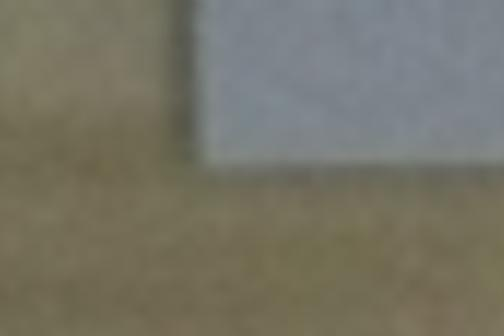

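>>> {"name": "move", "arguments": {"target": [[0,0,0,0,0,0,1,0,-0.000259,0,-0.003359,0,0.22464,-1],[0,0,0,0,0,0,1,0,-0.002616,0,-0.001886,0,0.233633,-1],[0,0,0,0,0,0,1,-0.018598,-0.002616,0,-0.001886,0,0.233633,-1],[0,0,0,0,0,0,1,-0.018598,-0.007048,0,-0.001886,0,0.239658,-1],[0,0,0,0,0,0,1,-0.018598,0.003842,0,-0.001886,0,0.240827,-1],[0,0,0,0,0,0,1,-0.018598,0.011585,0,-0.001886,0,0.226124,-1],[0,0,0,0,0,0,1,-0.018598,0.003901,0,-0.001886,0,0.241817,-1],[0,0,0,0,0,0,1,-0.018598,0.014791,0,-0.001886,0,0.242986,-1],[0,0,0,0,0,0,1,-0.018598,0.022534,0,-0.001886,0,0.228282,-1],[0,0,0,0,0,0,1,-0.018598,0.012858,0,-0.001886,0,0.244874,-1],[0,0,0,0,0,0,1,-0.018598,0.023748,0,-0.001886,0,0.246043,-1],[0,0,0,0,0,0,1,-0.018598,0.031491,0,-0.001886,0,0.23134,-1],[0,0,0,0,0,0,1,-0.018598,0.035109,0,-0.001886,0,0.228327,-1],[0,0,0,0,0,0,1,-0.018598,0.024219,0,-0.001886,0,0.227158,-1],[0,0,0,0,0,0,1,-0.018598,0.016464,0,-0.001886,0,0.241861,-1]], "speed": [0.6,0.04,0.25,0.1,0.2,0.15,0.15,0.2,0.15,0.18,0.2,0.15,0.09,0.2,0.15], "blend": [0.005,0,0.001,0.001,0.001,0.001,0.001,0.001,0.001,0.001,0.001,0.001,0.001,0.001,0]}}

Scene clock: 571.77 s.
left_arm: end_effector_position=(+0.3943, +0.3350, +0.1104) grip_measured=+1.000 grip_effort_nm=0.00 end_effector_quat_wxyz=(+0.619, -0.015, +0.785, -0.003) | right_arm: end_effector_position=(+0.3665, +0.1052, +0.0679) grip_measured=-0.798 grip_effort_nm=-1.03 end_effector_quat_wxyz=(-0.399, +0.602, -0.442, -0.532)
Joint positions: left_arm=[1.014 -0.037 1.582 -0.053 0.332 -0.05 0.094] | right_arm=[0.482 -0.397 2.538 -1.272 1.652 0.586 0.01]
Joint torques (N m): left_arm=[1.68 0.04 -6.57 -0.05 5.15 -0.01] | right_arm=[1.09 -0.1 -11.82 -0.21 6.64 0.7]
Heat: left arm: 44 °C; right arm: 50 °C.
Joint targets: left_arm=[1.021 -0.037 1.573 -0.053 0.341 -0.050] | right_arm=[0.463 -0.407 2.526 -1.272 1.664 0.594]
move: done

>>> {"name": "move", "arguments": {"target": [[0,0,0,0,0,0,1,0,0.009688,0,0,0,-0.016592,-1],[0,0,0,0,0,0,1,0,-0.001202,0,0,0,-0.017761,-1],[0,0,0,0,0,0,1,0,-0.008957,0,0,0,-0.003058,-1],[0,0,0,0,0,0,1,0,-0.001261,0,0,0,-0.01875,-1],[0,0,0,0,0,0,1,0,-0.012151,0,0,0,-0.019919,-1],[0,0,0,0,0,0,1,0,-0.019906,0,0,0,-0.005216,-1],[0,0,0,0,0,0,1,0.01624,-0.019906,0,0,0,-0.005216,-1],[0,0,0,0,0,0,1,0.01624,0.003877,0,0,0,-0.027473,-1],[0,0,0,0,0,0,1,0.01624,0.00152,0,0,0,-0.01848,-1],[0,0,0,0,0,0,1,0,0.00152,0,0,0,-0.01848,-1],[0,0,0,0,0,0,1,0,-0.004078,0,0,0,-0.011915,-1],[0,0,0,0,0,0,1,0,0.000613,0,0,0,-0.010477,-1],[0,0,0,0,0,0,1,0,0.005916,0,0,0,-0.023336,-1],[0,0,0,0,0,0,1,0,0.014343,0,0,0,-0.026349,-1],[0,0,0,0,0,0,1,0,0.019116,0,0,0,-0.029901,-1]], "speed": [0.16,0.2,0.15,0.12,0.2,0.15,0.4,0.25,0.04,0.25,0.1,0.09,0.11,0.16,0.1], "blend": [0.001,0.001,0.001,0.001,0.001,0.001,0.01,0.005,0,0.001,0.001,0.001,0.001,0.001,0]}}

Scene clock: 580.97 s.
left_arm: end_effector_position=(+0.3943, +0.3350, +0.1104) grip_measured=+1.000 grip_effort_nm=0.00 end_effector_quat_wxyz=(+0.619, -0.015, +0.785, -0.003) | right_arm: end_effector_position=(+0.3893, +0.0858, +0.0677) grip_measured=-0.798 grip_effort_nm=-1.03 end_effector_quat_wxyz=(-0.373, +0.554, -0.501, -0.550)
Joint positions: left_arm=[1.014 -0.037 1.582 -0.053 0.332 -0.05 0.094] | right_arm=[0.482 -0.249 2.538 -1.269 1.652 0.535 0.01]
Joint torques (N m): left_arm=[1.69 0.03 -6.5 -0.04 5.24 -0.06] | right_arm=[1.09 0.03 -11.84 -0.24 6.64 -0.62]
Heat: left arm: 44 °C; right arm: 50 °C.
Joint targets: left_arm=[1.021 -0.037 1.573 -0.053 0.341 -0.050] | right_arm=[0.462 -0.244 2.526 -1.272 1.664 0.527]
move: done

>>> {"name": "move", "arguments": {"target": [[0,0,0,0,0,0,1,0,-0.004691,0,0,0,-0.001439,-1],[0,0,0,0,0,0,1,0,-0.009994,0,0,0,0.011421,-1],[0,0,0,0,0,0,1,0,-0.018421,0,0,0,0.014433,-1],[0,0,0,0,0,0,1,0.015062,-0.018421,0,0,0,0.014433,-1],[0,0,0,0,0,0,1,0.015062,-0.038987,0,-0.00713,0,0.021897,-1],[0,0,0,0,0,0,1,0.015062,-0.036629,0,-0.005657,0,0.012905,-1],[0,0,0,0,0,0,1,-0.003642,-0.036629,0,-0.005657,0,0.012905,-1],[0,0,0,0,0,0,1,-0.003642,-0.027979,0,-0.005657,0,0.009397,-1],[0,0,0,0,0,0,1,-0.003642,-0.019953,0,-0.005657,0,0.005441,-1],[0,0,0,0,0,0,1,-0.003642,-0.025834,0,-0.005657,0,0.003327,-1],[0,0,0,0,0,0,1,-0.003642,-0.014602,0,-0.005657,0,0.002833,-1],[0,0,0,0,0,0,1,-0.003642,-0.006576,0,-0.005657,0,-0.001124,-1],[0,0,0,0,0,0,1,-0.003642,-0.012445,0,-0.005657,0,-0.003237,-1],[0,0,0,0,0,0,1,-0.003642,-0.020271,0,-0.005657,0,0.009577,-1],[0,0,0,0,0,0,1,-0.003642,-0.028297,0,-0.005657,0,0.013534,-1]], "speed": [0.09,0.11,0.16,0.4,0.3,0.04,0.25,0.18,0.16,0.12,0.2,0.16,0.12,0.15,0.16], "blend": [0.001,0.001,0.001,0.01,0.005,0,0.001,0.001,0.001,0.001,0.001,0.001,0.001,0.001,0]}}

Scene clock: 590.77 s.
left_arm: end_effector_position=(+0.3943, +0.3350, +0.1104) grip_measured=+1.000 grip_effort_nm=0.00 end_effector_quat_wxyz=(+0.619, -0.015, +0.785, -0.003) | right_arm: end_effector_position=(+0.3734, +0.0893, +0.0679) grip_measured=-0.798 grip_effort_nm=-1.03 end_effector_quat_wxyz=(-0.411, +0.611, -0.423, -0.528)
Joint positions: left_arm=[1.014 -0.037 1.582 -0.053 0.332 -0.05 0.094] | right_arm=[0.453 -0.476 2.538 -1.318 1.652 0.55 0.01]
Joint torques (N m): left_arm=[1.68 0.03 -6.5 0 5.31 0.08] | right_arm=[1.04 -0.06 -11.81 -0.25 6.6 0.64]
Heat: left arm: 44 °C; right arm: 50 °C.
Joint targets: left_arm=[1.021 -0.037 1.573 -0.053 0.341 -0.050] | right_arm=[0.431 -0.485 2.526 -1.320 1.664 0.558]
move: done

>>> {"name": "move", "arguments": {"target": [[0,0,0,0,0,0,1,0,0.005881,0,0,0,0.002113,-1],[0,0,0,0,0,0,1,0,-0.005351,0,0,0,0.002608,-1],[0,0,0,0,0,0,1,0,-0.013377,0,0,0,0.006565,-1],[0,0,0,0,0,0,1,0,-0.007507,0,0,0,0.008678,-1],[0,0,0,0,0,0,1,0.015168,-0.007507,0,0,0,0.008678,-1],[0,0,0,0,0,0,1,0.015168,-0.017537,0,-0.009181,0,-0.006385,-1],[0,0,0,0,0,0,1,0.015168,-0.01518,0,-0.00772,0,-0.015378,-1],[0,0,0,0,0,0,1,-0.006246,-0.01518,0,-0.00772,0,-0.015378,-1],[0,0,0,0,0,0,1,-0.006246,-0.006187,0,-0.00772,0,-0.01893,-1],[0,0,0,0,0,0,1,-0.006246,0.00251,0,-0.00772,0,-0.023291,-1],[0,0,0,0,0,0,1,-0.006246,-0.003276,0,-0.00772,0,-0.025719,-1],[0,0,0,0,0,0,1,-0.006246,0.008309,0,-0.00772,0,-0.026259,-1],[0,0,0,0,0,0,1,-0.006246,0.017006,0,-0.00772,0,-0.030621,-1],[0,0,0,0,0,0,1,-0.006246,0.01122,0,-0.00772,0,-0.033049,-1],[0,0,0,0,0,0,1,-0.006246,0.003052,0,-0.00772,0,-0.020189,-1]], "speed": [0.12,0.2,0.16,0.12,0.4,0.2,0.04,0.25,0.18,0.17,0.12,0.21,0.17,0.12,0.16], "blend": [0.001,0.001,0.001,0.001,0.01,0.005,0,0.001,0.001,0.001,0.001,0.001,0.001,0.001,0]}}

Scene clock: 600.03 s.
left_arm: end_effector_position=(+0.3943, +0.3350, +0.1104) grip_measured=+1.000 grip_effort_nm=0.00 end_effector_quat_wxyz=(+0.619, -0.015, +0.785, -0.003) | right_arm: end_effector_position=(+0.3794, +0.0682, +0.0678) grip_measured=-0.798 grip_effort_nm=-1.03 end_effector_quat_wxyz=(-0.386, +0.592, -0.440, -0.555)
Joint positions: left_arm=[1.014 -0.037 1.582 -0.053 0.332 -0.05 0.094] | right_arm=[0.399 -0.449 2.538 -1.384 1.652 0.506 0.01]
Joint torques (N m): left_arm=[1.66 0.05 -6.45 0 5.18 -0.06] | right_arm=[1 -0.11 -11.77 -0.27 6.54 0.59]
Heat: left arm: 44 °C; right arm: 50 °C.
Joint targets: left_arm=[1.021 -0.037 1.573 -0.053 0.341 -0.050] | right_arm=[0.379 -0.459 2.526 -1.385 1.664 0.513]
move: done

>>> {"name": "move", "arguments": {"target": [[0,0,0,0,0,0,1,0,-0.008698,0,0,0,0.004362,-1],[0,0,0,0,0,0,1,0,-0.002911,0,0,0,0.00679,-1],[0,0,0,0,0,0,1,0,-0.014496,0,0,0,0.007329,-1],[0,0,0,0,0,0,1,0,-0.023194,0,0,0,0.011691,-1],[0,0,0,0,0,0,1,0,-0.017407,0,0,0,0.014119,-1],[0,0,0,0,0,0,1,0.015521,-0.017407,0,0,0,0.014119,-1],[0,0,0,0,0,0,1,0.015521,-0.0299,0,-0.009959,0,-0.002203,-1],[0,0,0,0,0,0,1,0.015521,-0.027543,0,-0.008486,0,-0.011196,-1],[0,0,0,0,0,0,1,-0.008898,-0.027543,0,-0.008486,0,-0.011196,-1],[0,0,0,0,0,0,1,-0.008898,-0.018362,0,-0.008486,0,-0.014838,-1],[0,0,0,0,0,0,1,-0.008898,-0.00911,0,-0.008486,0,-0.019694,-1],[0,0,0,0,0,0,1,-0.008898,-0.014708,0,-0.008486,0,-0.022302,-1],[0,0,0,0,0,0,1,-0.008898,-0.002935,0,-0.008486,0,-0.022932,-1],[0,0,0,0,0,0,1,-0.008898,0.006317,0,-0.008486,0,-0.027788,-1],[0,0,0,0,0,0,1,-0.008898,0.000719,0,-0.008486,0,-0.030396,-1]], "speed": [0.16,0.12,0.2,0.16,0.12,0.4,0.2,0.04,0.25,0.18,0.17,0.12,0.21,0.17,0.12], "blend": [0.001,0.001,0.001,0.001,0.001,0.01,0.005,0,0.001,0.001,0.001,0.001,0.001,0.001,0]}}

Scene clock: 609.57 s.
left_arm: end_effector_position=(+0.3943, +0.3350, +0.1104) grip_measured=+1.000 grip_effort_nm=0.00 end_effector_quat_wxyz=(+0.619, -0.015, +0.785, -0.003) | right_arm: end_effector_position=(+0.3863, +0.0431, +0.0674) grip_measured=-0.798 grip_effort_nm=-1.03 end_effector_quat_wxyz=(-0.362, +0.568, -0.457, -0.581)
Joint positions: left_arm=[1.014 -0.037 1.582 -0.053 0.332 -0.05 0.094] | right_arm=[0.321 -0.442 2.538 -1.452 1.652 0.453 0.01]
Joint torques (N m): left_arm=[1.65 0.02 -6.5 -0.06 5.3 -0.18] | right_arm=[0.95 -0.12 -11.7 -0.35 6.49 -0.7]
Heat: left arm: 44 °C; right arm: 50 °C.
Joint targets: left_arm=[1.021 -0.037 1.573 -0.053 0.341 -0.050] | right_arm=[0.303 -0.453 2.526 -1.458 1.664 0.445]
move: done

>>> {"name": "move", "arguments": {"target": [[0,0,0,0,0,0,1,0.000236,-0.008356,0,0,0,0.01295,-1],[0,0,0,0,0,0,1,0.000236,-0.017608,0,0,0,0.017806,-1],[0,0,0,0,0,0,1,0.000236,-0.012009,0,0,0,0.020414,-1],[0,0,0,0,0,0,1,0.000236,-0.023783,0,0,0,0.021043,-1],[0,0,0,0,0,0,1,0.000236,-0.033035,0,0,0,0.025899,-1],[0,0,0,0,0,0,1,0.000236,-0.027437,0,0,0,0.028507,-1],[0,0,0,0,0,0,1,0.017348,-0.027437,0,0,0,0.028507,-1],[0,0,0,0,0,0,1,0.022,-0.027437,0,0,0,-0.19,-1]], "speed": [0.15,0.17,0.12,0.21,0.17,0.12,0.4,0.6], "blend": [0.001,0.001,0.001,0.001,0.001,0.001,0.01,0], "cameras": ["cam_above"]}}

>>> {"name": "zoom_image", "arguments": {"camera": "cam_above", "region": [235, 205, 335, 305]}}

Scene clock: 615.03 s.
left_arm: end_effector_position=(+0.3943, +0.3350, +0.1104) grip_measured=+1.000 grip_effort_nm=0.00 end_effector_quat_wxyz=(+0.619, -0.015, +0.785, -0.003) | right_arm: end_effector_position=(+0.5177, -0.1567, +0.0795) grip_measured=-0.798 grip_effort_nm=-1.03 end_effector_quat_wxyz=(+0.573, -0.555, +0.466, +0.384)
Joint positions: left_arm=[1.014 -0.037 1.582 -0.053 0.332 -0.05 0.094] | right_arm=[0.474 -0.692 2.538 -1.449 1.652 0.02 0.01]
Joint torques (N m): left_arm=[1.64 0.04 -6.6 -0.01 5.29 -0.1] | right_arm=[1.32 0.07 -11.74 -0.31 6.53 0.21]
Heat: left arm: 44 °C; right arm: 50 °C.
Joint targets: left_arm=[1.021 -0.037 1.573 -0.053 0.341 -0.050] | right_arm=[0.490 -0.685 2.526 -1.458 1.664 0.023]
move: done

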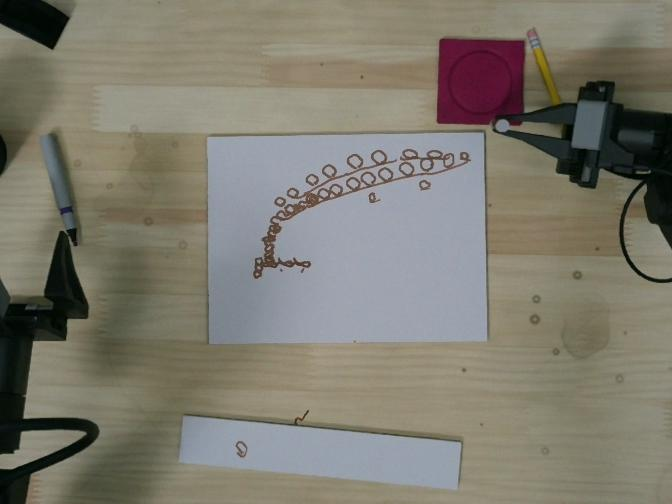

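Scaled by 5.040 from the camera's image (finer frame: 960x720).

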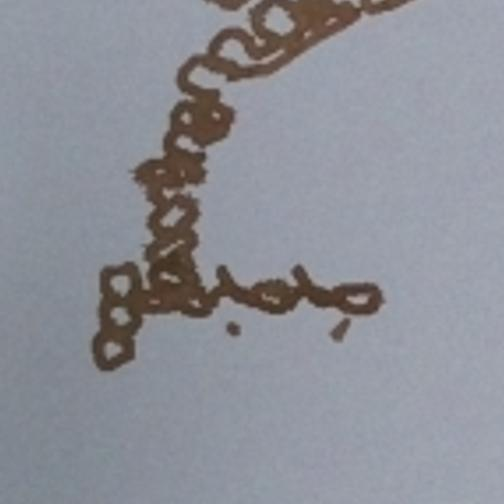

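>>> {"name": "zoom_image", "arguments": {"camera": "cam_above", "region": [252, 250, 316, 282]}}

Scaled by 7.875 from the camera's image (finer frame: 960x720).

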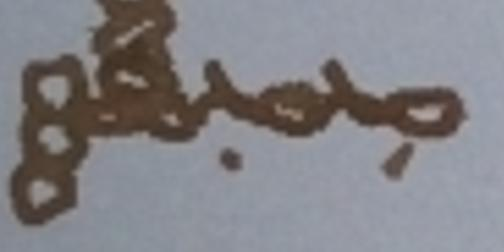

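>>> {"name": "move", "arguments": {"target": [[0,0,0,0,0,0,1,0.004773,0.006058,0,0.009546,0,0.235432,-1],[0,0,0,0,0,0,1,0.004773,0.008415,0,0.009546,0,0.226439,-1],[0,0,0,0,0,0,1,-0.01221,0.008415,0,0.009546,0,0.226439,-1],[0,0,0,0,0,0,1,-0.01221,0.019976,0,0.009546,0,0.222887,-1],[0,0,0,0,0,0,1,-0.01221,0.029381,0,0.009546,0,0.218165,-1],[0,0,0,0,0,0,1,-0.01221,0.020919,0,0.009546,0,0.215647,-1],[0,0,0,0,0,0,1,-0.01221,0.03452,0,0.009546,0,0.215558,-1],[0,0,0,0,0,0,1,-0.01221,0.043925,0,0.009546,0,0.210836,-1],[0,0,0,0,0,0,1,-0.01221,0.036311,0,0.009546,0,0.207869,-1],[0,0,0,0,0,0,1,-0.01221,0.025869,0,0.009546,0,0.220728,-1],[0,0,0,0,0,0,1,-0.01221,0.016464,0,0.009546,0,0.22545,-1],[0,0,0,0,0,0,1,-0.01221,0.024926,0,0.009546,0,0.227968,-1],[0,0,0,0,0,0,1,-0.01221,0.011326,0,0.009546,0,0.228058,-1],[0,0,0,0,0,0,1,-0.01221,0.001921,0,0.009546,0,0.232779,-1],[0,0,0,0,0,0,1,-0.01221,0.009534,0,0.009546,0,0.235746,-1]], "speed": [0.6,0.04,0.25,0.2,0.17,0.15,0.23,0.17,0.13,0.18,0.17,0.15,0.23,0.17,0.13], "blend": [0.005,0,0,0.001,0.001,0.001,0.001,0.001,0.001,0.001,0.001,0.001,0.001,0.001,0]}}

Scene clock: 628.97 s.
left_arm: end_effector_position=(+0.3943, +0.3350, +0.1104) grip_measured=+1.000 grip_effort_nm=0.00 end_effector_quat_wxyz=(+0.619, -0.015, +0.785, -0.003) | right_arm: end_effector_position=(+0.3669, +0.0811, +0.0678) grip_measured=-0.798 grip_effort_nm=-1.03 end_effector_quat_wxyz=(-0.424, +0.633, -0.379, -0.525)
Joint positions: left_arm=[1.014 -0.037 1.582 -0.053 0.332 -0.05 0.094] | right_arm=[0.404 -0.615 2.538 -1.378 1.652 0.539 0.01]
Joint torques (N m): left_arm=[1.67 0.05 -6.38 -0.06 5.29 -0.09] | right_arm=[1.03 0.09 -11.78 -0.25 6.56 0.69]
Heat: left arm: 44 °C; right arm: 51 °C.
Joint targets: left_arm=[1.021 -0.037 1.573 -0.053 0.341 -0.050] | right_arm=[0.386 -0.604 2.526 -1.377 1.664 0.547]
move: done


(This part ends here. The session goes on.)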